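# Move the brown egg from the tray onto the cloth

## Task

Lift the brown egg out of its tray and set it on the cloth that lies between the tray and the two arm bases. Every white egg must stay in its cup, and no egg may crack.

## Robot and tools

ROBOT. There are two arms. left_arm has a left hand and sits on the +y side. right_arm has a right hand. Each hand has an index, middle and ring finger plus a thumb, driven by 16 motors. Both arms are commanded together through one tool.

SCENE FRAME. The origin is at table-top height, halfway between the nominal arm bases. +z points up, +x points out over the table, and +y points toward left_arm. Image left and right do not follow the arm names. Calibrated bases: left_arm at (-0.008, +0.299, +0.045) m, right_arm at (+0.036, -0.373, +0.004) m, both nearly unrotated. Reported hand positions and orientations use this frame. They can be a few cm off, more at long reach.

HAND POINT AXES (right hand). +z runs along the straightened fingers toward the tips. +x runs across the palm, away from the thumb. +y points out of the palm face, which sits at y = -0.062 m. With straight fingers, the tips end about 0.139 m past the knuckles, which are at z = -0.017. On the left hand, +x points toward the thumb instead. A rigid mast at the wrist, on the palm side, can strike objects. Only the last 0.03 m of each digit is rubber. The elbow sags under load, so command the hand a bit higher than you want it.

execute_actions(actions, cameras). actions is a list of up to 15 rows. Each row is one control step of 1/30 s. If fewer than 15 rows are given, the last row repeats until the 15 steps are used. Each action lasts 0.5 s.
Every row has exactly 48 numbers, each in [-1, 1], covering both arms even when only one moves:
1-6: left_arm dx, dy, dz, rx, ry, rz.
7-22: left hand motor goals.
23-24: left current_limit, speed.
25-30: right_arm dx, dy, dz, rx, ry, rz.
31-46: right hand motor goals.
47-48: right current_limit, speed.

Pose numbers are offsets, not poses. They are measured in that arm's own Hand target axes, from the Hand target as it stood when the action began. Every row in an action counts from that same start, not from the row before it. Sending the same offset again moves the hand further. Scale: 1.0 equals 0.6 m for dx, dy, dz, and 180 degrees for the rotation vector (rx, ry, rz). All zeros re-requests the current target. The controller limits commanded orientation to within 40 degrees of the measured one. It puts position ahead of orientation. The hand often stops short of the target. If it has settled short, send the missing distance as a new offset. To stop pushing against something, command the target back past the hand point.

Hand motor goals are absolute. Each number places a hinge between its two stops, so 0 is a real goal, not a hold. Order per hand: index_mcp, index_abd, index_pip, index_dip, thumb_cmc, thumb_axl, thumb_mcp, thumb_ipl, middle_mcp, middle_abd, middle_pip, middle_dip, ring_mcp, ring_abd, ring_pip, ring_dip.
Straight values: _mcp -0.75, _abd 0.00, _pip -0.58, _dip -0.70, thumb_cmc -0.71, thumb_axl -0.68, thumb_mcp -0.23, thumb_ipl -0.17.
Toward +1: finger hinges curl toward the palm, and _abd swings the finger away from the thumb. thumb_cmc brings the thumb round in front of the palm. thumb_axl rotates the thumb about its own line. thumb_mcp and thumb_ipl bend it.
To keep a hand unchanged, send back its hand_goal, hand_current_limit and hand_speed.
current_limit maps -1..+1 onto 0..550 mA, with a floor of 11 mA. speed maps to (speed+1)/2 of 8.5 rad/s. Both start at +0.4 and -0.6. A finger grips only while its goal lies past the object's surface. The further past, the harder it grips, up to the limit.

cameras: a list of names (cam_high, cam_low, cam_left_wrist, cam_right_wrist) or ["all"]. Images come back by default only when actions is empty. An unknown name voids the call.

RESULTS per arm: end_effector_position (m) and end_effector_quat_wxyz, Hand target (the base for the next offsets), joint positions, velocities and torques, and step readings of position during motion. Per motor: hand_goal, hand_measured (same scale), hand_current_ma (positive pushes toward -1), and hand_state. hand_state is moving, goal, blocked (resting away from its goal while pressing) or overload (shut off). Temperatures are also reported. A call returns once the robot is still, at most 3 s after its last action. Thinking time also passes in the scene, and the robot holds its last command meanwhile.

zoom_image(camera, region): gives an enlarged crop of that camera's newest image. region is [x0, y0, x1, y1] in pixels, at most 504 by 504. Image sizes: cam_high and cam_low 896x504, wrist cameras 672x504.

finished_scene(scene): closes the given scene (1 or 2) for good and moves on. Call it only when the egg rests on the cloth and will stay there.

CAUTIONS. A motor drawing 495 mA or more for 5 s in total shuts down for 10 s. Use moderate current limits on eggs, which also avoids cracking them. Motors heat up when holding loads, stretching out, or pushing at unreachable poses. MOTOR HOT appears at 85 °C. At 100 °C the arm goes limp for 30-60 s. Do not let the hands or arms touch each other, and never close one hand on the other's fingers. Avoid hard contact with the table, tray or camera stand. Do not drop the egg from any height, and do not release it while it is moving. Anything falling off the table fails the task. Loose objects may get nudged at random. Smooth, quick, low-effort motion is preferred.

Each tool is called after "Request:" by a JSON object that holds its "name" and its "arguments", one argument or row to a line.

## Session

Request:
{"name": "execute_actions", "arguments": {
  "actions": []
}}

Request:
{"name": "zoom_image", "arguments": {
  "camera": "cam_low",
  "region": [440, 150, 700, 380]
}}

Request:
{"name": "zoom_image", "arguments": {
  "camera": "cam_high",
  "region": [530, 150, 780, 330]
}}

Scene clock: 0.00 s.
left_arm: end_effector_position=(+0.4498, -0.2625, +0.2829) hand_goal=(-0.754, +0.000, -0.576, -0.696, -0.714, -0.678, -0.226, -0.168, -0.754, +0.000, -0.576, -0.696, -0.754, +0.000, -0.576, -0.696) hand_measured=(-0.754, +0.000, -0.576, -0.696, -0.714, -0.678, -0.226, -0.168, -0.754, +0.000, -0.576, -0.696, -0.754, +0.000, -0.576, -0.696) hand_current_ma=(+0, +0, +0, +0, +0, +0, +0, +0, +0, +0, +0, +0, +0, +0, +0, +0) hand_state=(goal, goal, goal, goal, goal, goal, goal, goal, goal, goal, goal, goal, goal, goal, goal, goal) hand_current_limit=0.40 hand_speed=-0.60 end_effector_quat_wxyz=(+0.573, +0.732, +0.364, -0.058) | right_arm: end_effector_position=(+0.5556, -0.4953, +0.2792) hand_goal=(-0.754, +0.000, -0.576, -0.696, -0.714, -0.678, -0.226, -0.168, -0.754, +0.000, -0.576, -0.696, -0.754, +0.000, -0.576, -0.696) hand_measured=(-0.754, +0.000, -0.576, -0.696, -0.714, -0.678, -0.226, -0.168, -0.754, +0.000, -0.576, -0.696, -0.754, +0.000, -0.576, -0.696) hand_current_ma=(+0, +0, +0, +0, +0, +0, +0, +0, +0, +0, +0, +0, +0, +0, +0, +0) hand_state=(goal, goal, goal, goal, goal, goal, goal, goal, goal, goal, goal, goal, goal, goal, goal, goal) hand_current_limit=0.40 hand_speed=-0.60 end_effector_quat_wxyz=(+0.182, +0.405, +0.743, +0.501)
Joint positions: left_arm=[-0.888 1.74 1.108 0.272 0.299 -0.451] | right_arm=[-0.552 1.44 0.969 -0.568 -1.045 -0.824]
Joint velocities: within noise
Joint torques (N m): no reading
Motor temperatures (°C): left_arm=[33 25 29 24 27 25] | right_arm=[30 27 29 26 28 25]
Heat: left arm: hottest waist 33 °C; right arm: hottest waist 30 °C.
Hand target: left_arm +0.4537, -0.2674, +0.2988; +0.585, +0.726, +0.358, -0.055 | right_arm +0.5606, -0.4984, +0.2926; +0.195, +0.397, +0.745, +0.500

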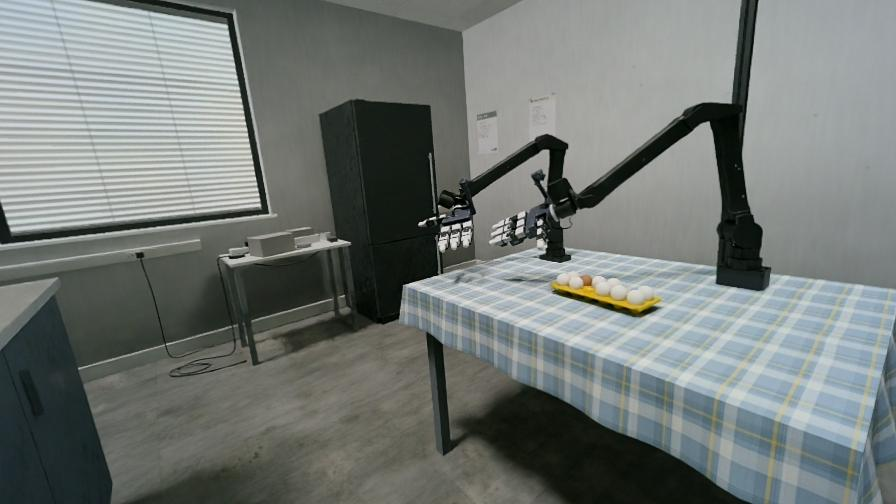

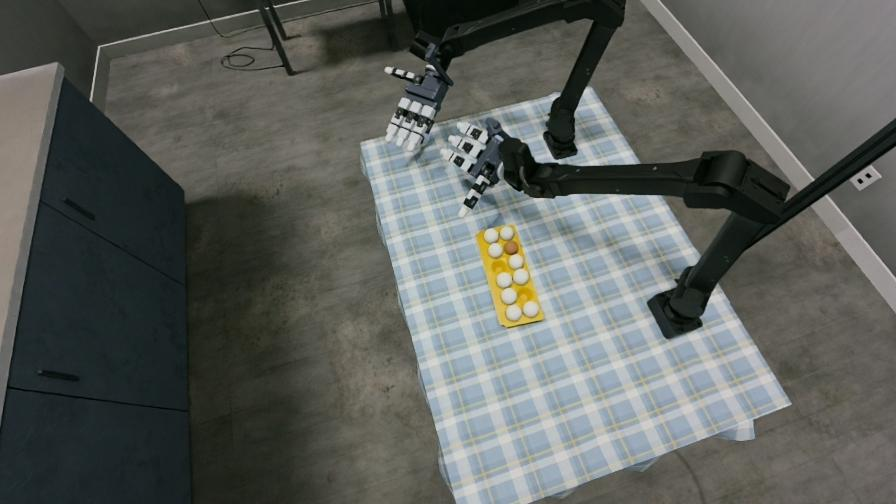

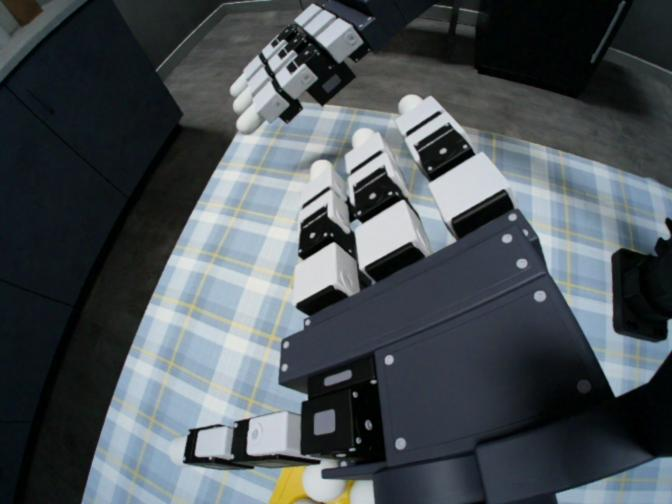

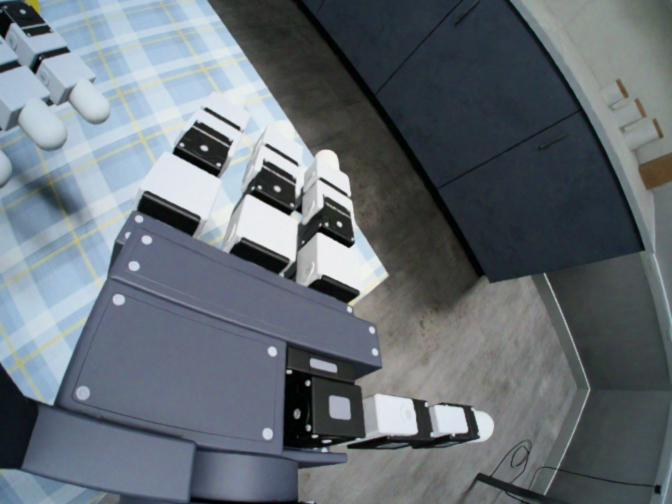

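Scaled by 1.938 from the camera's 896x504 image, which has a finer 1280x720 frame.

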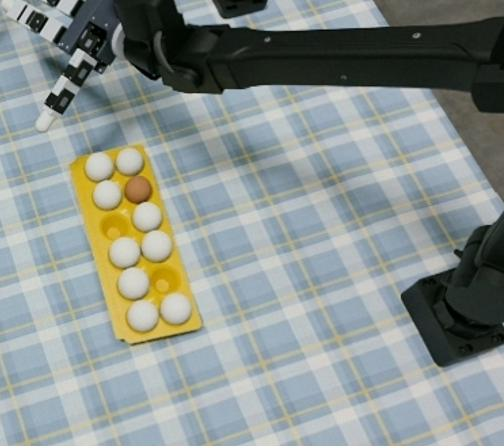

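Scaled by 2.016 from the camera's 896x504 image, which has a finer 1280x720 frame.

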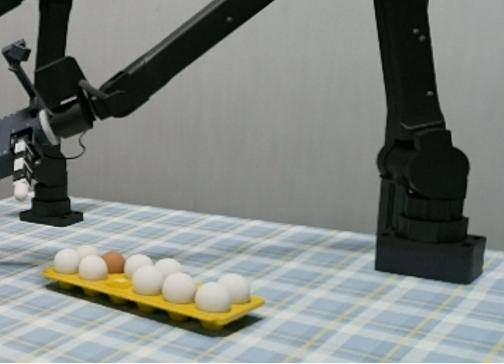

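Request:
{"name": "execute_actions", "arguments": {
  "actions": [
    [[0.0148,-0.0303,-0.103,0,0,0,-0.754,0,-0.576,-0.696,-0.714,-0.678,-0.226,-0.168,-0.754,0,-0.576,-0.696,-0.754,0,-0.576,-0.696,0.4,-0.6,0,0,0,0,0,0,-0.754,0,-0.576,-0.696,-0.714,-0.678,-0.226,-0.168,-0.754,0,-0.576,-0.696,-0.754,0,-0.576,-0.696,0.4,-0.6]],
    [[0.0148,-0.0303,-0.103,0,0,0,-0.754,0,-0.576,-0.696,-0.714,-0.678,-0.226,-0.168,-0.754,0,-0.576,-0.696,-0.754,0,-0.576,-0.696,0.4,-0.6,0,0,0,0,0,0,-0.754,0,-0.576,-0.696,-0.714,-0.678,-0.226,-0.168,-0.754,0,-0.576,-0.696,-0.754,0,-0.576,-0.696,0.4,-0.6]],
    [[0,0,0,0.0586,0.0187,-0.1078,-0.754,0,-0.576,-0.696,-0.714,-0.678,-0.226,-0.168,-0.754,0,-0.576,-0.696,-0.754,0,-0.576,-0.696,0.4,-0.6,0,0,0,0,0,0,-0.754,0,-0.576,-0.696,-0.714,-0.678,-0.226,-0.168,-0.754,0,-0.576,-0.696,-0.754,0,-0.576,-0.696,0.4,-0.6]],
    [[0,0,0,0.0586,0.0187,-0.1078,-0.754,0,-0.576,-0.696,-0.714,-0.678,-0.226,-0.168,-0.754,0,-0.576,-0.696,-0.754,0,-0.576,-0.696,0.4,-0.6,0,0,0,0,0,0,-0.754,0,-0.576,-0.696,-0.714,-0.678,-0.226,-0.168,-0.754,0,-0.576,-0.696,-0.754,0,-0.576,-0.696,0.4,-0.6]],
    [[0,0,0,0.0586,0.0187,-0.1078,-0.754,0,-0.576,-0.696,-0.714,-0.678,-0.226,-0.168,-0.754,0,-0.576,-0.696,-0.754,0,-0.576,-0.696,0.4,-0.6,0,0,0,0,0,0,-0.754,0,-0.576,-0.696,-0.714,-0.678,-0.226,-0.168,-0.754,0,-0.576,-0.696,-0.754,0,-0.576,-0.696,0.4,-0.6]]
  ],
  "cameras": ["all"]
}}

Scene clock: 8.07 s.
left_arm: end_effector_position=(+0.3873, -0.1409, +0.2739) hand_goal=(-0.754, +0.000, -0.576, -0.696, -0.714, -0.678, -0.226, -0.168, -0.754, +0.000, -0.576, -0.696, -0.754, +0.000, -0.576, -0.696) hand_measured=(-0.754, +0.000, -0.576, -0.696, -0.714, -0.678, -0.226, -0.168, -0.754, +0.000, -0.576, -0.696, -0.754, +0.000, -0.576, -0.696) hand_current_ma=(+0, +0, +0, +0, +0, +0, +0, +0, +0, +0, +0, +0, +0, +0, +0, +0) hand_state=(goal, goal, goal, goal, goal, goal, goal, goal, goal, goal, goal, goal, goal, goal, goal, goal) hand_current_limit=0.40 hand_speed=-0.60 end_effector_quat_wxyz=(+0.226, +0.597, +0.681, -0.357) | right_arm: end_effector_position=(+0.5556, -0.4953, +0.2792) hand_goal=(-0.754, +0.000, -0.576, -0.696, -0.714, -0.678, -0.226, -0.168, -0.754, +0.000, -0.576, -0.696, -0.754, +0.000, -0.576, -0.696) hand_measured=(-0.760, +0.000, -0.576, -0.696, -0.720, -0.678, -0.226, -0.168, -0.760, +0.000, -0.576, -0.696, -0.760, +0.000, -0.576, -0.696) hand_current_ma=(-27, +0, -3, +0, -25, +3, +1, +1, -27, +0, -3, +0, -22, +0, -3, +0) hand_state=(goal, goal, goal, goal, goal, goal, goal, goal, goal, goal, goal, goal, goal, goal, goal, goal) hand_current_limit=0.40 hand_speed=-0.60 end_effector_quat_wxyz=(+0.182, +0.405, +0.743, +0.501)
Joint positions: left_arm=[-0.765 1.475 1.271 -0.765 0.677 -1.117] | right_arm=[-0.552 1.44 0.969 -0.568 -1.045 -0.824]
Joint torques (N m): left_arm=[-0.56 -10.7 16.08 1.07 0.64 -0.12] | right_arm=[0.5 -10.81 9.51 0.92 -1.08 -0.11]
Heat: left arm: hottest waist 33 °C; right arm: hottest waist 30 °C.
Hand target: left_arm +0.4037, -0.1473, +0.2987; +0.242, +0.591, +0.681, -0.359 | right_arm +0.5606, -0.4984, +0.2926; +0.195, +0.397, +0.745, +0.500
Off the commanded pose: left_arm 0.031 m, 2 deg | right_arm 0.015 m, 2 deg.
Step readings (end_effector_position of left_arm | right_arm):
0: (+0.4498, -0.2625, +0.2829) | (+0.5556, -0.4953, +0.2792)
1: (+0.4498, -0.2626, +0.2829) | (+0.5556, -0.4953, +0.2792)
2: (+0.4484, -0.2618, +0.2825) | (+0.5556, -0.4953, +0.2792)
4: (+0.4422, -0.2525, +0.2809) | (+0.5556, -0.4953, +0.2792)
8: (+0.4251, -0.2282, +0.2788) | (+0.5556, -0.4953, +0.2792)
15: (+0.4252, -0.2148, +0.2914) | (+0.5556, -0.4953, +0.2792)
16: (+0.4248, -0.2143, +0.2916) | (+0.5556, -0.4953, +0.2792)
17: (+0.4238, -0.2115, +0.2913) | (+0.5556, -0.4953, +0.2792)
19: (+0.4155, -0.1987, +0.2876) | (+0.5556, -0.4953, +0.2792)
23: (+0.4022, -0.1669, +0.2805) | (+0.5556, -0.4953, +0.2792)
30: (+0.4023, -0.1530, +0.2906) | (+0.5556, -0.4953, +0.2792)
31: (+0.4020, -0.1529, +0.2913) | (+0.5556, -0.4953, +0.2792)
32: (+0.4015, -0.1518, +0.2887) | (+0.5556, -0.4953, +0.2792)
34: (+0.3988, -0.1458, +0.2782) | (+0.5556, -0.4953, +0.2792)
38: (+0.3912, -0.1346, +0.2665) | (+0.5556, -0.4953, +0.2792)
45: (+0.3940, -0.1364, +0.2726) | (+0.5556, -0.4953, +0.2792)
46: (+0.3942, -0.1368, +0.2728) | (+0.5556, -0.4953, +0.2792)
47: (+0.3932, -0.1372, +0.2706) | (+0.5556, -0.4953, +0.2792)
49: (+0.3895, -0.1376, +0.2634) | (+0.5556, -0.4953, +0.2792)
53: (+0.3862, -0.1396, +0.2654) | (+0.5556, -0.4953, +0.2792)
60: (+0.3880, -0.1433, +0.2822) | (+0.5556, -0.4953, +0.2792)
61: (+0.3877, -0.1433, +0.2826) | (+0.5556, -0.4953, +0.2792)
62: (+0.3853, -0.1432, +0.2810) | (+0.5556, -0.4953, +0.2792)
64: (+0.3800, -0.1437, +0.2765) | (+0.5556, -0.4953, +0.2792)
68: (+0.3819, -0.1472, +0.2800) | (+0.5556, -0.4953, +0.2792)
75: (+0.3890, -0.1434, +0.2835) | (+0.5556, -0.4953, +0.2792)

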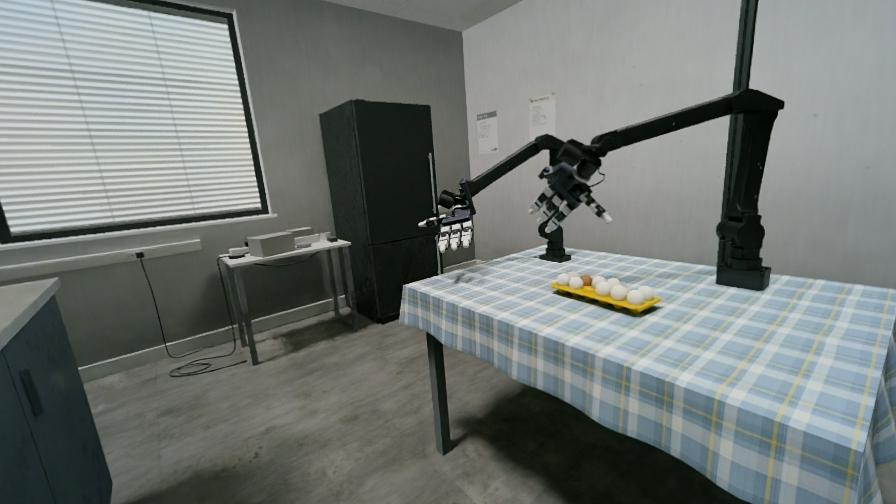

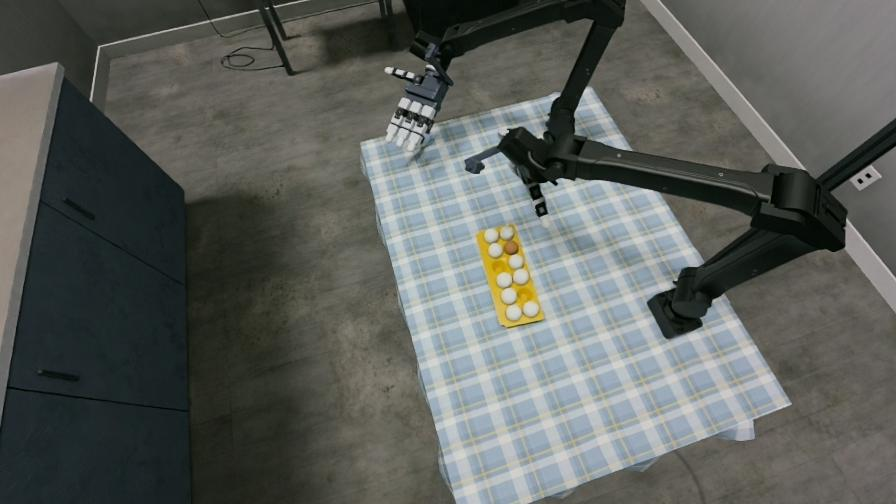

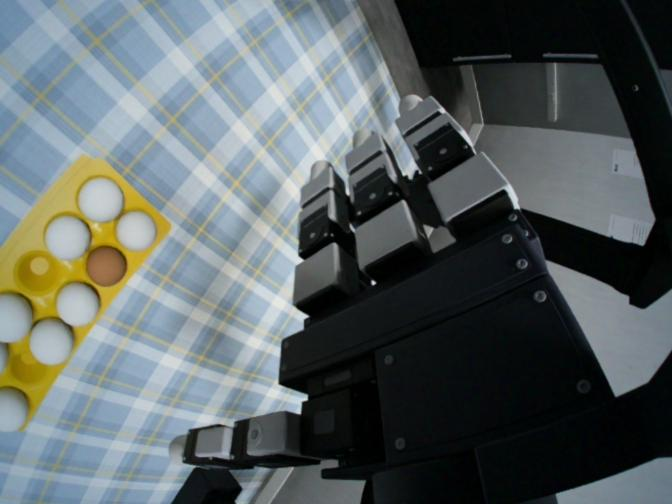

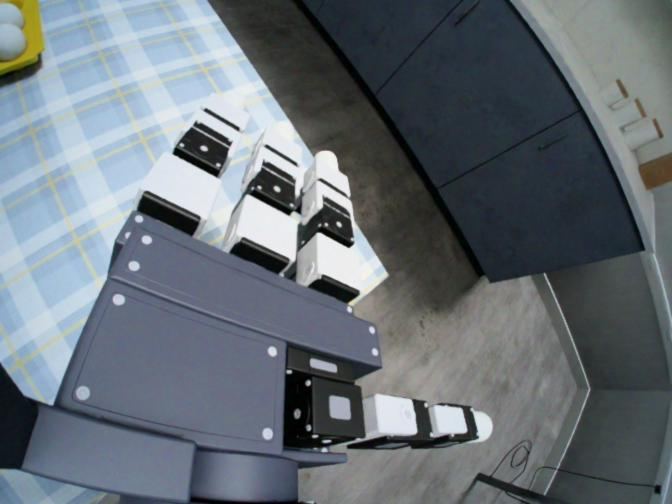

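Request:
{"name": "execute_actions", "arguments": {
  "actions": [
    [[0,0,0,0.0586,0.0187,-0.1078,-0.754,0,-0.576,-0.696,-0.714,-0.678,-0.226,-0.168,-0.754,0,-0.576,-0.696,-0.754,0,-0.576,-0.696,0.4,-0.6,0,0,0,0,0,0,-0.754,0,-0.576,-0.696,-0.714,-0.678,-0.226,-0.168,-0.754,0,-0.576,-0.696,-0.754,0,-0.576,-0.696,0.4,-0.6]],
    [[0,0,0,0.0586,0.0187,-0.1078,-0.754,0,-0.576,-0.696,-0.714,-0.678,-0.226,-0.168,-0.754,0,-0.576,-0.696,-0.754,0,-0.576,-0.696,0.4,-0.6,0,0,0,0,0,0,-0.754,0,-0.576,-0.696,-0.714,-0.678,-0.226,-0.168,-0.754,0,-0.576,-0.696,-0.754,0,-0.576,-0.696,0.4,-0.6]],
    [[0,0,0,0.0586,0.0187,-0.1078,-0.548,0,0.153,-0.261,0.671,-0.678,0.112,-0.168,-0.95,0,-0.576,-0.696,-0.95,0,-0.576,-0.696,0.4,-0.6,0,0,0,0,0,0,-0.754,0,-0.576,-0.696,-0.714,-0.678,-0.226,-0.168,-0.754,0,-0.576,-0.696,-0.754,0,-0.576,-0.696,0.4,-0.6]],
    [[0.06,0.0482,-0.0024,0,0,0,-0.548,0,0.153,-0.261,0.671,-0.678,0.112,-0.168,-0.95,0,-0.576,-0.696,-0.95,0,-0.576,-0.696,0.4,-0.6,0,0,0,0,0,0,-0.754,0,-0.576,-0.696,-0.714,-0.678,-0.226,-0.168,-0.754,0,-0.576,-0.696,-0.754,0,-0.576,-0.696,0.4,-0.6]],
    [[0.06,0.0482,-0.0024,0,0,0,-0.548,0,0.153,-0.261,0.671,-0.678,0.112,-0.168,-0.95,0,-0.576,-0.696,-0.95,0,-0.576,-0.696,0.4,-0.6,0,0,0,0,0,0,-0.754,0,-0.576,-0.696,-0.714,-0.678,-0.226,-0.168,-0.754,0,-0.576,-0.696,-0.754,0,-0.576,-0.696,0.4,-0.6]]
  ],
  "cameras": ["cam_high","cam_low","cam_left_wrist"]
}}

Request:
{"name": "zoom_image", "arguments": {
  "camera": "cam_low",
  "region": [420, 170, 620, 350]
}}

Request:
{"name": "zoom_image", "arguments": {
  "camera": "cam_high",
  "region": [530, 200, 690, 320]
}}

Scene clock: 11.93 s.
left_arm: end_effector_position=(+0.3542, -0.0901, +0.2408) hand_goal=(-0.548, +0.000, +0.152, -0.262, +0.670, -0.678, +0.112, -0.168, -0.950, +0.000, -0.576, -0.696, -0.950, +0.000, -0.576, -0.696) hand_measured=(-0.544, -0.002, +0.150, -0.264, +0.668, -0.678, +0.110, -0.168, -0.930, +0.000, -0.576, -0.696, -0.932, -0.002, -0.576, -0.696) hand_current_ma=(+1, +0, +0, +0, +0, +0, +0, +0, +13, +0, +0, +0, +10, +0, +0, +0) hand_state=(goal, goal, goal, goal, goal, goal, goal, goal, blocked, goal, goal, goal, goal, goal, goal, goal) hand_current_limit=0.40 hand_speed=-0.60 end_effector_quat_wxyz=(-0.195, +0.254, +0.779, -0.539) | right_arm: end_effector_position=(+0.5556, -0.4953, +0.2792) hand_goal=(-0.754, +0.000, -0.576, -0.696, -0.714, -0.678, -0.226, -0.168, -0.754, +0.000, -0.576, -0.696, -0.754, +0.000, -0.576, -0.696) hand_measured=(-0.760, +0.000, -0.576, -0.696, -0.720, -0.678, -0.226, -0.168, -0.760, +0.000, -0.576, -0.696, -0.760, +0.000, -0.576, -0.696) hand_current_ma=(-27, +0, -3, +0, -25, +3, +1, +1, -27, +0, -3, +0, -22, +0, -3, +0) hand_state=(goal, goal, goal, goal, goal, goal, goal, goal, goal, goal, goal, goal, goal, goal, goal, goal) hand_current_limit=0.40 hand_speed=-0.60 end_effector_quat_wxyz=(+0.182, +0.405, +0.743, +0.501)
Joint positions: left_arm=[-0.568 1.859 1.681 -1.635 1.209 -1.344] | right_arm=[-0.552 1.44 0.969 -0.568 -1.045 -0.824]
Joint torques (N m): left_arm=[-0.38 -16.09 8.43 0.13 1.04 0.11] | right_arm=[0.5 -10.81 9.5 0.96 -1.08 -0.1]
Heat: left arm: hottest waist 33 °C; right arm: hottest elbow 31 °C.
Hand target: left_arm +0.3596, -0.0861, +0.2454; -0.181, +0.259, +0.777, -0.544 | right_arm +0.5606, -0.4984, +0.2926; +0.195, +0.397, +0.745, +0.500
Off the commanded pose: left_arm 0.008 m, 2 deg | right_arm 0.015 m, 2 deg.
Step readings (end_effector_position of left_arm | right_arm):
0: (+0.3873, -0.1408, +0.2738) | (+0.5556, -0.4953, +0.2792)
1: (+0.3870, -0.1410, +0.2741) | (+0.5556, -0.4953, +0.2792)
2: (+0.3839, -0.1415, +0.2740) | (+0.5556, -0.4953, +0.2792)
4: (+0.3783, -0.1441, +0.2755) | (+0.5556, -0.4953, +0.2792)
8: (+0.3848, -0.1505, +0.2848) | (+0.5556, -0.4953, +0.2792)
15: (+0.3916, -0.1423, +0.2820) | (+0.5556, -0.4953, +0.2792)
16: (+0.3908, -0.1420, +0.2811) | (+0.5556, -0.4953, +0.2792)
17: (+0.3871, -0.1425, +0.2808) | (+0.5556, -0.4953, +0.2792)
19: (+0.3813, -0.1467, +0.2840) | (+0.5556, -0.4953, +0.2792)
23: (+0.3870, -0.1531, +0.2892) | (+0.5556, -0.4953, +0.2792)
30: (+0.3921, -0.1427, +0.2793) | (+0.5556, -0.4953, +0.2792)
31: (+0.3917, -0.1424, +0.2790) | (+0.5556, -0.4953, +0.2792)
32: (+0.3886, -0.1434, +0.2807) | (+0.5556, -0.4953, +0.2792)
34: (+0.3843, -0.1487, +0.2888) | (+0.5556, -0.4953, +0.2792)
38: (+0.3886, -0.1543, +0.2951) | (+0.5556, -0.4953, +0.2792)
45: (+0.3923, -0.1438, +0.2814) | (+0.5556, -0.4953, +0.2792)
46: (+0.3920, -0.1428, +0.2799) | (+0.5556, -0.4953, +0.2792)
47: (+0.3914, -0.1419, +0.2794) | (+0.5556, -0.4953, +0.2792)
49: (+0.3891, -0.1386, +0.2752) | (+0.5556, -0.4953, +0.2792)
53: (+0.3786, -0.1282, +0.2676) | (+0.5556, -0.4953, +0.2792)
60: (+0.3768, -0.1240, +0.2651) | (+0.5556, -0.4953, +0.2792)
61: (+0.3771, -0.1236, +0.2647) | (+0.5556, -0.4953, +0.2792)
62: (+0.3758, -0.1221, +0.2631) | (+0.5556, -0.4953, +0.2792)
64: (+0.3663, -0.1129, +0.2566) | (+0.5556, -0.4953, +0.2792)
68: (+0.3521, -0.0954, +0.2436) | (+0.5556, -0.4953, +0.2792)
75: (+0.3537, -0.0900, +0.2385) | (+0.5556, -0.4953, +0.2792)
Images, in order (width x height): cam_high 896x504, cam_low 896x504, cam_left_wrist 672x504.

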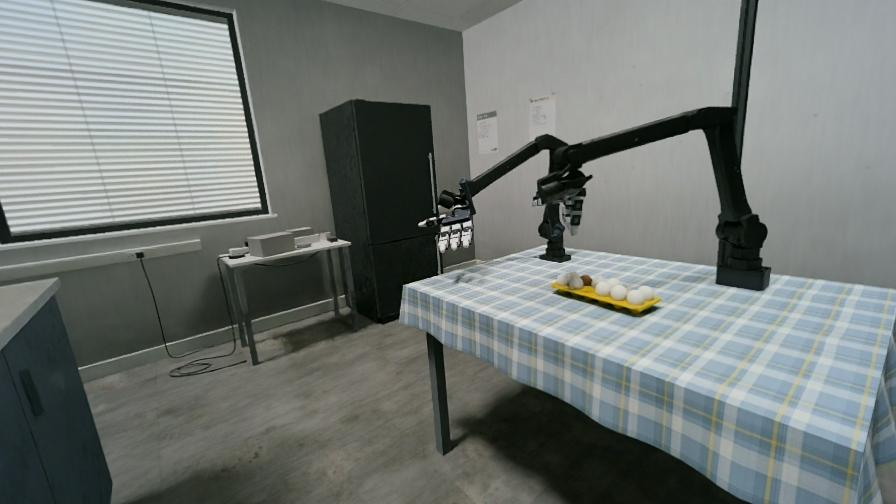

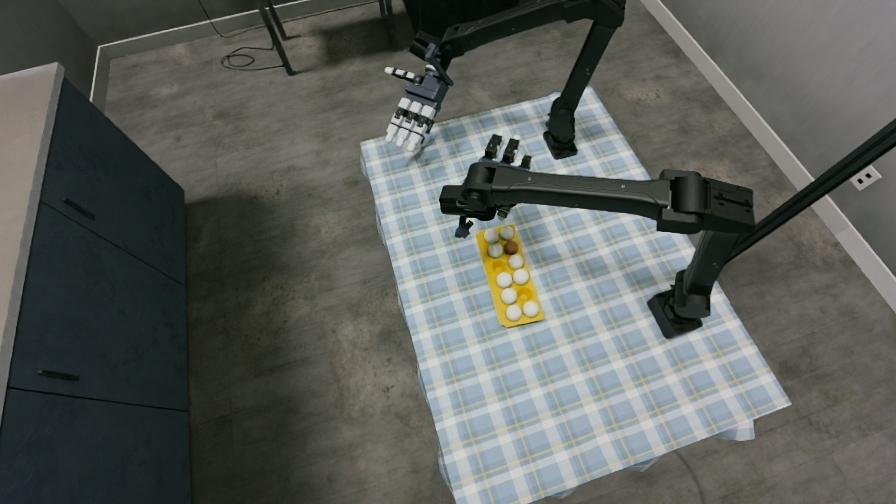

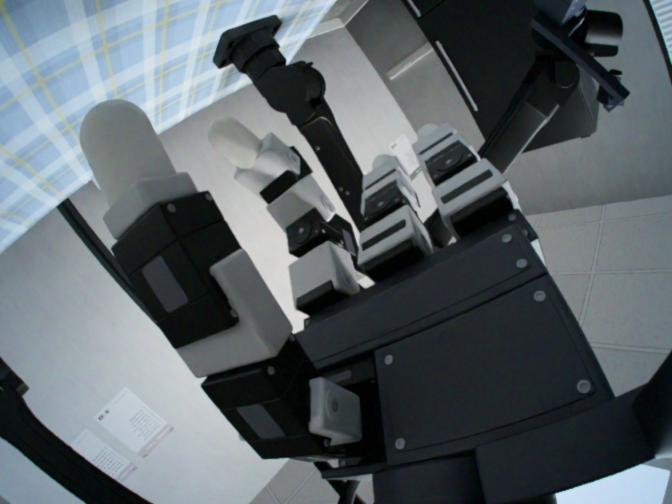

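Scaled by 2.520 from the camera's 896x504 image, which has a finer 1280x720 frame.

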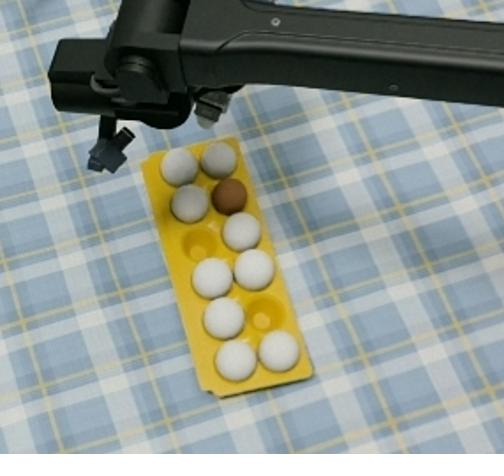

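Scaled by 3.150 from the camera's 896x504 image, which has a finer 1280x720 frame.

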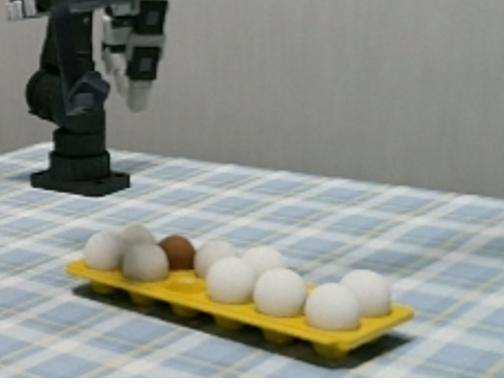

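Request:
{"name": "execute_actions", "arguments": {
  "actions": [
    [[0.0276,0.0745,0.0148,0,0,0,-0.548,0,0.153,-0.261,0.671,-0.678,0.112,-0.168,-0.95,0,-0.576,-0.696,-0.95,0,-0.576,-0.696,0.4,-0.6,0,0,0,0,0,0,-0.754,0,-0.576,-0.696,-0.714,-0.678,-0.226,-0.168,-0.754,0,-0.576,-0.696,-0.754,0,-0.576,-0.696,0.4,-0.6]],
    [[0.0276,0.0745,0.0148,0,0,0,-0.548,0,0.153,-0.261,0.671,-0.678,0.112,-0.168,-0.95,0,-0.576,-0.696,-0.95,0,-0.576,-0.696,0.4,-0.6,0,0,0,0,0,0,-0.754,0,-0.576,-0.696,-0.714,-0.678,-0.226,-0.168,-0.754,0,-0.576,-0.696,-0.754,0,-0.576,-0.696,0.4,-0.6]]
  ],
  "cameras": ["cam_high","cam_low","cam_left_wrist"]
}}

Request:
{"name": "zoom_image", "arguments": {
  "camera": "cam_low",
  "region": [420, 170, 620, 350]
}}

Request:
{"name": "zoom_image", "arguments": {
  "camera": "cam_high",
  "region": [530, 200, 690, 320]
}}

Scene clock: 14.10 s.
left_arm: end_effector_position=(+0.3345, -0.0580, +0.1571) hand_goal=(-0.548, +0.000, +0.152, -0.262, +0.670, -0.678, +0.112, -0.168, -0.950, +0.000, -0.576, -0.696, -0.950, +0.000, -0.576, -0.696) hand_measured=(-0.544, -0.002, +0.150, -0.264, +0.670, -0.678, +0.110, -0.168, -0.930, +0.000, -0.576, -0.696, -0.932, -0.002, -0.576, -0.696) hand_current_ma=(+1, +0, +0, +0, +0, +0, +0, +0, +12, +0, +0, +0, +10, +0, +0, +0) hand_state=(goal, goal, goal, goal, goal, goal, goal, goal, blocked, goal, goal, goal, goal, goal, goal, goal) hand_current_limit=0.40 hand_speed=-0.60 end_effector_quat_wxyz=(-0.191, +0.257, +0.778, -0.541) | right_arm: end_effector_position=(+0.5556, -0.4953, +0.2792) hand_goal=(-0.754, +0.000, -0.576, -0.696, -0.714, -0.678, -0.226, -0.168, -0.754, +0.000, -0.576, -0.696, -0.754, +0.000, -0.576, -0.696) hand_measured=(-0.760, +0.000, -0.576, -0.696, -0.720, -0.678, -0.226, -0.168, -0.760, +0.000, -0.576, -0.696, -0.760, +0.000, -0.576, -0.696) hand_current_ma=(-27, +0, -3, +0, -25, +3, +1, +1, -27, +0, -3, +0, -22, +0, -3, +0) hand_state=(goal, goal, goal, goal, goal, goal, goal, goal, goal, goal, goal, goal, goal, goal, goal, goal) hand_current_limit=0.40 hand_speed=-0.60 end_effector_quat_wxyz=(+0.182, +0.405, +0.743, +0.501)
Joint positions: left_arm=[-0.536 1.849 1.432 -1.469 1.202 -1.256] | right_arm=[-0.552 1.44 0.969 -0.568 -1.045 -0.824]
Joint torques (N m): left_arm=[-0.5 -14.45 8.14 0.25 1.04 0.15] | right_arm=[0.5 -10.7 9.51 0.94 -1.08 -0.11]
Heat: left arm: hottest waist 33 °C; right arm: hottest elbow 31 °C.
Hand target: left_arm +0.3415, -0.0552, +0.1552; -0.181, +0.259, +0.777, -0.544 | right_arm +0.5606, -0.4984, +0.2926; +0.195, +0.397, +0.745, +0.500
Off the commanded pose: left_arm 0.008 m, 1 deg | right_arm 0.015 m, 2 deg.
Step readings (end_effector_position of left_arm | right_arm):
0: (+0.3542, -0.0901, +0.2408) | (+0.5556, -0.4953, +0.2792)
1: (+0.3541, -0.0901, +0.2404) | (+0.5556, -0.4953, +0.2792)
2: (+0.3541, -0.0896, +0.2384) | (+0.5556, -0.4953, +0.2792)
4: (+0.3507, -0.0851, +0.2302) | (+0.5556, -0.4953, +0.2792)
8: (+0.3410, -0.0766, +0.2084) | (+0.5556, -0.4953, +0.2792)
15: (+0.3429, -0.0737, +0.1999) | (+0.5556, -0.4953, +0.2792)
16: (+0.3432, -0.0737, +0.1995) | (+0.5556, -0.4953, +0.2792)
17: (+0.3434, -0.0735, +0.1972) | (+0.5556, -0.4953, +0.2792)
19: (+0.3410, -0.0707, +0.1890) | (+0.5556, -0.4953, +0.2792)
23: (+0.3321, -0.0602, +0.1664) | (+0.5556, -0.4953, +0.2792)
30: (+0.3338, -0.0576, +0.1573) | (+0.5556, -0.4953, +0.2792)
Images, in order (width x height): cam_high 896x504, cam_low 896x504, cam_left_wrist 672x504.

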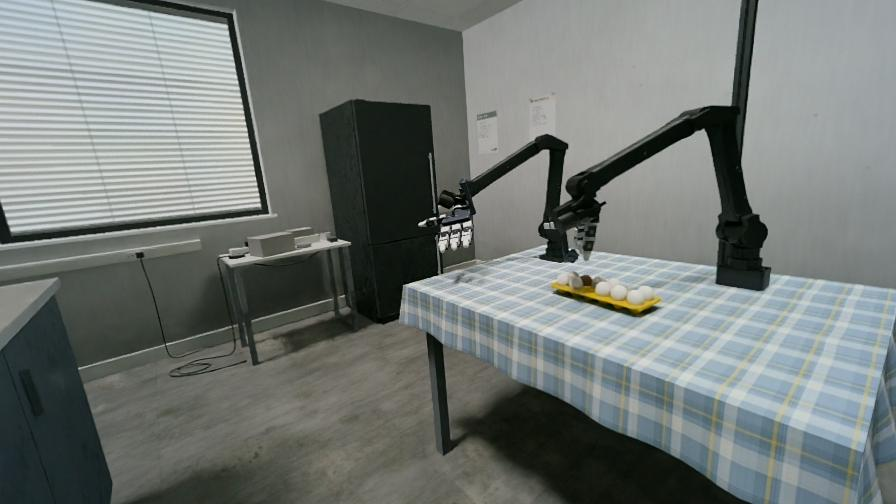

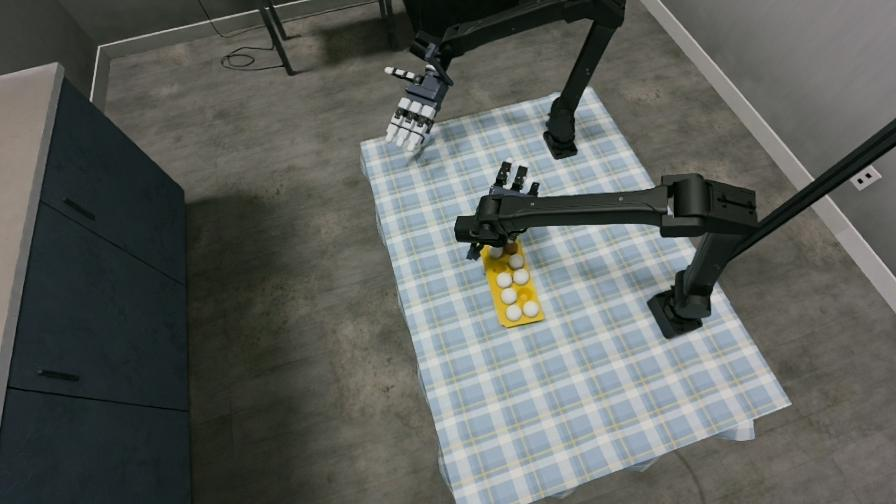

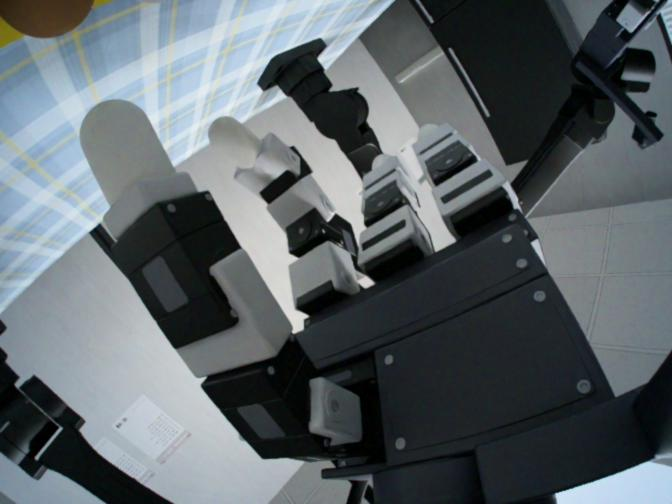

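Scaled by 2.520 from the camera's 896x504 image, which has a finer 1280x720 frame.

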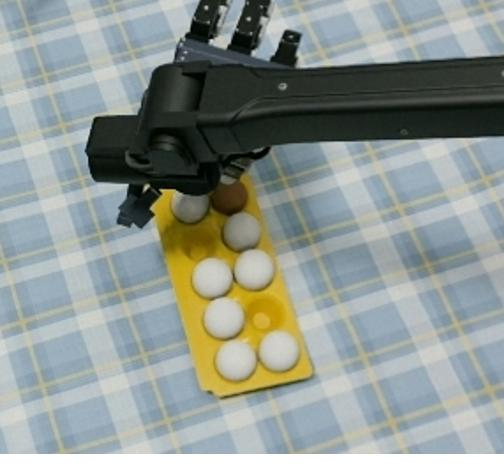

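Scaled by 3.150 from the camera's 896x504 image, which has a finer 1280x720 frame.

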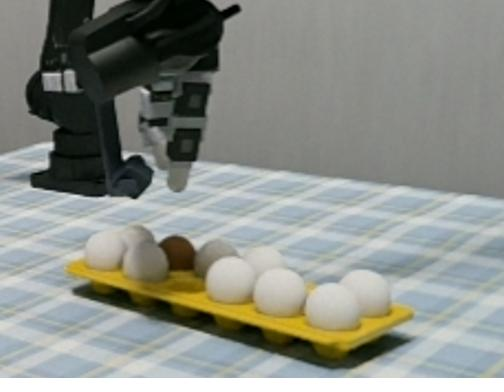

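Request:
{"name": "zoom_image", "arguments": {
  "camera": "cam_left_wrist",
  "region": [0, 0, 340, 255]
}}

Scaled by 1.482 from the camera's 672x504 image, which has a finer 960x720 frame.

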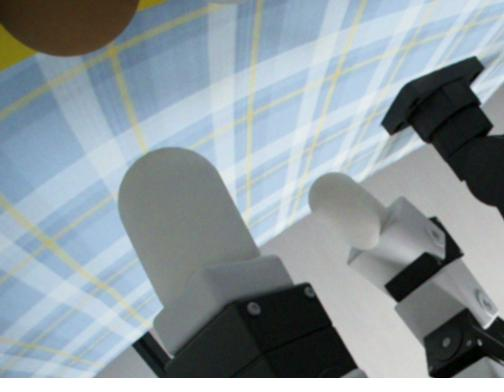

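Request:
{"name": "zoom_image", "arguments": {
  "camera": "cam_low",
  "region": [460, 220, 580, 340]
}}

Scaled by 4.200 from the camera's 896x504 image, which has a finer 1280x720 frame.

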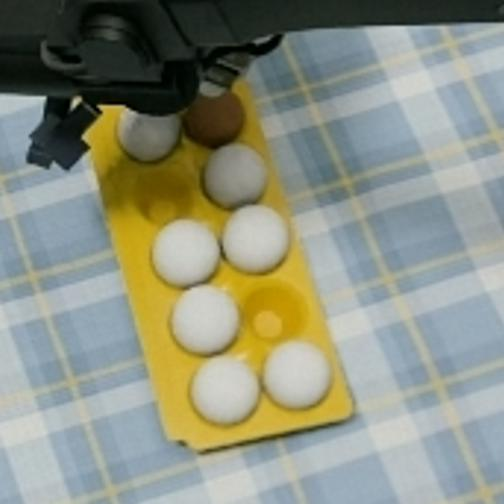

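Request:
{"name": "execute_actions", "arguments": {
  "actions": [
    [[-0.005,0.0443,-0.0123,0,0,0,-0.548,0,0.153,-0.261,0.657,-0.678,0.146,-0.168,-0.95,0,-0.576,-0.696,-0.95,0,-0.576,-0.696,0.4,-0.6,0,0,0,0,0,0,-0.754,0,-0.576,-0.696,-0.714,-0.678,-0.226,-0.168,-0.754,0,-0.576,-0.696,-0.754,0,-0.576,-0.696,0.4,-0.6]],
    [[-0.005,0.0443,-0.0123,0,0,0,-0.548,0,0.153,-0.261,0.657,-0.678,0.146,-0.168,-0.95,0,-0.576,-0.696,-0.95,0,-0.576,-0.696,0.4,-0.6,0,0,0,0,0,0,-0.754,0,-0.576,-0.696,-0.714,-0.678,-0.226,-0.168,-0.754,0,-0.576,-0.696,-0.754,0,-0.576,-0.696,0.4,-0.6]]
  ],
  "cameras": ["cam_high","cam_low","cam_left_wrist"]
}}

Request:
{"name": "zoom_image", "arguments": {
  "camera": "cam_left_wrist",
  "region": [0, 0, 340, 255]
}}

Request:
{"name": "zoom_image", "arguments": {
  "camera": "cam_high",
  "region": [540, 220, 650, 320]
}}

Request:
{"name": "zoom_image", "arguments": {
  "camera": "cam_low",
  "region": [450, 180, 570, 310]
}}

Scene clock: 19.23 s.
left_arm: end_effector_position=(+0.3574, -0.0351, +0.1089) hand_goal=(-0.548, +0.000, +0.152, -0.262, +0.656, -0.678, +0.146, -0.168, -0.950, +0.000, -0.576, -0.696, -0.950, +0.000, -0.576, -0.696) hand_measured=(-0.544, -0.002, +0.150, -0.264, +0.658, -0.678, +0.142, -0.168, -0.930, +0.000, -0.576, -0.696, -0.932, -0.002, -0.576, -0.696) hand_current_ma=(+1, +0, +0, +0, +0, +0, -1, +0, +12, +0, +0, +0, +10, +0, +0, +0) hand_state=(goal, goal, goal, goal, goal, goal, goal, goal, blocked, goal, goal, goal, goal, goal, goal, goal) hand_current_limit=0.40 hand_speed=-0.60 end_effector_quat_wxyz=(-0.187, +0.258, +0.778, -0.542) | right_arm: end_effector_position=(+0.5556, -0.4953, +0.2792) hand_goal=(-0.754, +0.000, -0.576, -0.696, -0.714, -0.678, -0.226, -0.168, -0.754, +0.000, -0.576, -0.696, -0.754, +0.000, -0.576, -0.696) hand_measured=(-0.760, +0.000, -0.576, -0.696, -0.720, -0.678, -0.226, -0.168, -0.760, +0.000, -0.576, -0.696, -0.760, +0.000, -0.576, -0.696) hand_current_ma=(-27, +0, -3, +0, -25, +3, +1, +1, -27, +0, -3, +0, -22, +0, -3, +0) hand_state=(goal, goal, goal, goal, goal, goal, goal, goal, goal, goal, goal, goal, goal, goal, goal, goal) hand_current_limit=0.40 hand_speed=-0.60 end_effector_quat_wxyz=(+0.182, +0.405, +0.743, +0.501)
Joint positions: left_arm=[-0.475 1.947 1.432 -1.499 1.183 -1.109] | right_arm=[-0.552 1.44 0.969 -0.568 -1.045 -0.824]
Joint torques (N m): left_arm=[-0.5 -14.56 8.7 -0.75 0.95 0.19] | right_arm=[0.44 -10.81 9.51 0.94 -1.08 -0.11]
Heat: left arm: hottest waist 33 °C; right arm: hottest elbow 32 °C.
Hand target: left_arm +0.3657, -0.0331, +0.1104; -0.181, +0.259, +0.777, -0.544 | right_arm +0.5606, -0.4984, +0.2926; +0.195, +0.397, +0.745, +0.500
Off the commanded pose: left_arm 0.009 m, 1 deg | right_arm 0.015 m, 2 deg.
Step readings (end_effector_position of left_arm | right_arm):
0: (+0.3346, -0.0580, +0.1571) | (+0.5556, -0.4953, +0.2792)
1: (+0.3348, -0.0579, +0.1571) | (+0.5556, -0.4953, +0.2792)
2: (+0.3352, -0.0579, +0.1568) | (+0.5556, -0.4953, +0.2792)
4: (+0.3375, -0.0570, +0.1551) | (+0.5556, -0.4953, +0.2792)
8: (+0.3445, -0.0520, +0.1463) | (+0.5556, -0.4953, +0.2792)
15: (+0.3499, -0.0467, +0.1348) | (+0.5556, -0.4953, +0.2792)
16: (+0.3498, -0.0467, +0.1349) | (+0.5556, -0.4953, +0.2792)
17: (+0.3501, -0.0463, +0.1344) | (+0.5556, -0.4953, +0.2792)
19: (+0.3519, -0.0442, +0.1320) | (+0.5556, -0.4953, +0.2792)
23: (+0.3545, -0.0399, +0.1206) | (+0.5556, -0.4953, +0.2792)
30: (+0.3569, -0.0354, +0.1089) | (+0.5556, -0.4953, +0.2792)
Images, in order (width x height): cam_high 896x504, cam_low 896x504, cam_left_wrist 672x504.

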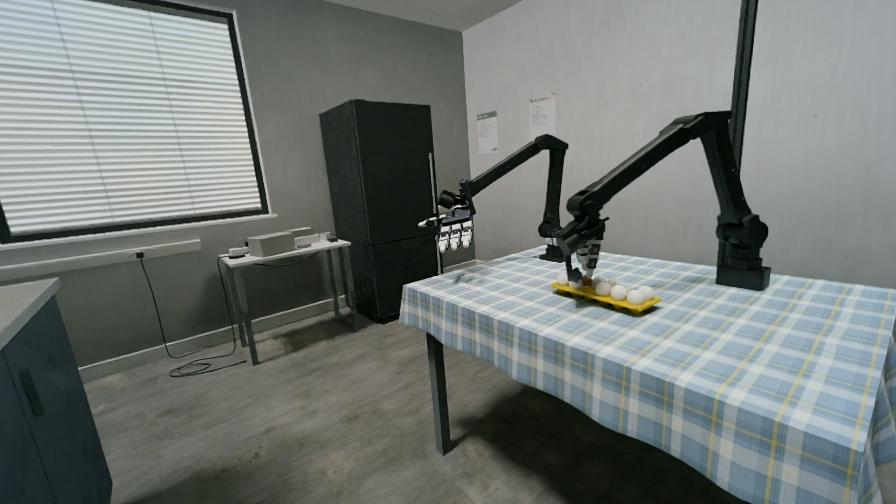

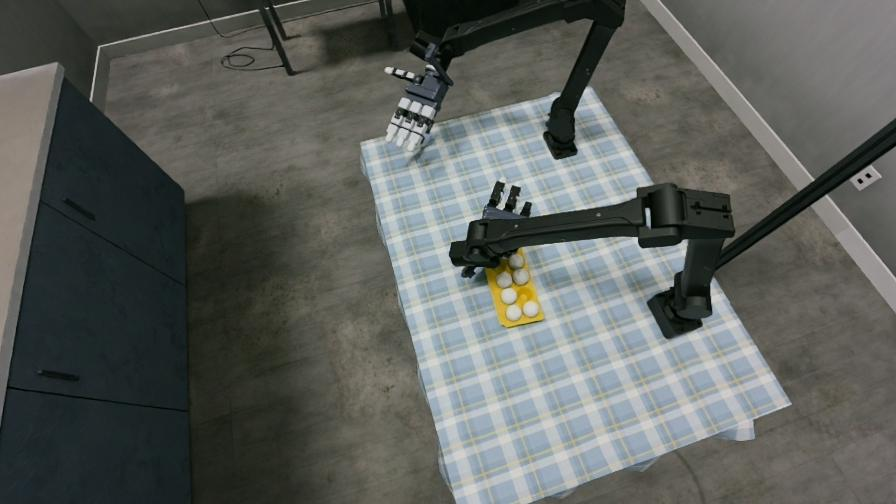

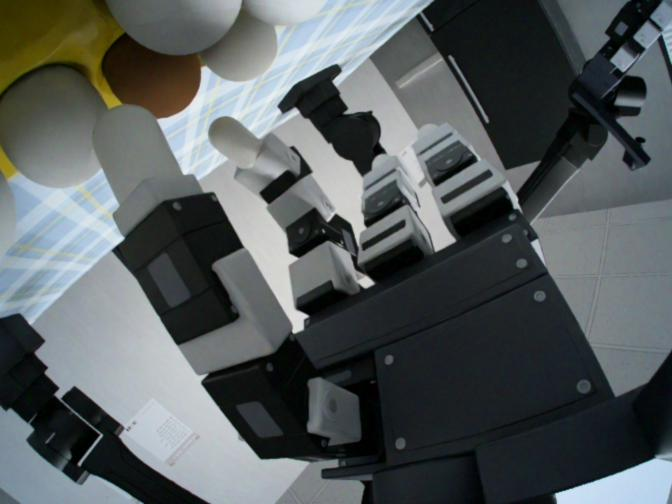

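Scaled by 1.482 from the camera's 672x504 image, which has a finer 960x720 frame.

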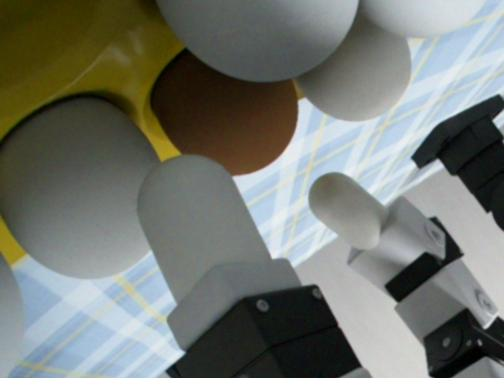

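Scaled by 4.582 from the camera's 896x504 image, which has a finer 1280x720 frame.

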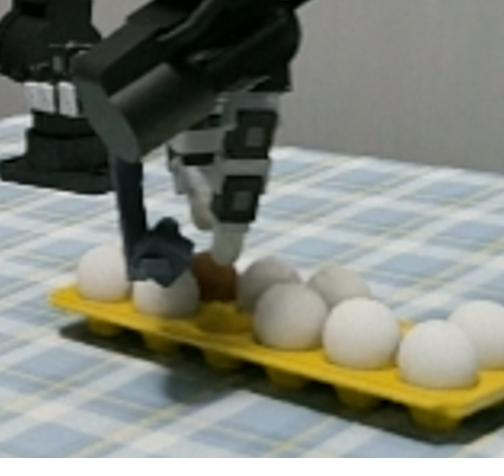

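Scaled by 3.877 from the camera's 896x504 image, which has a finer 1280x720 frame.

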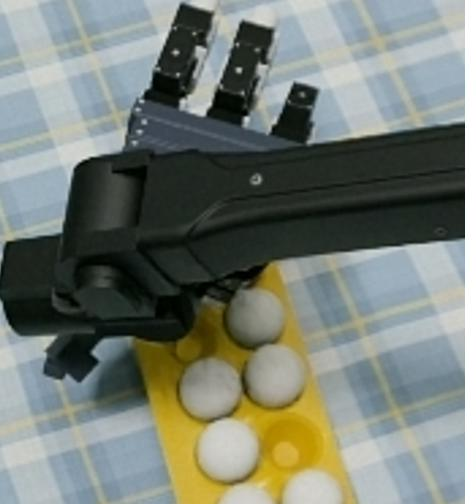

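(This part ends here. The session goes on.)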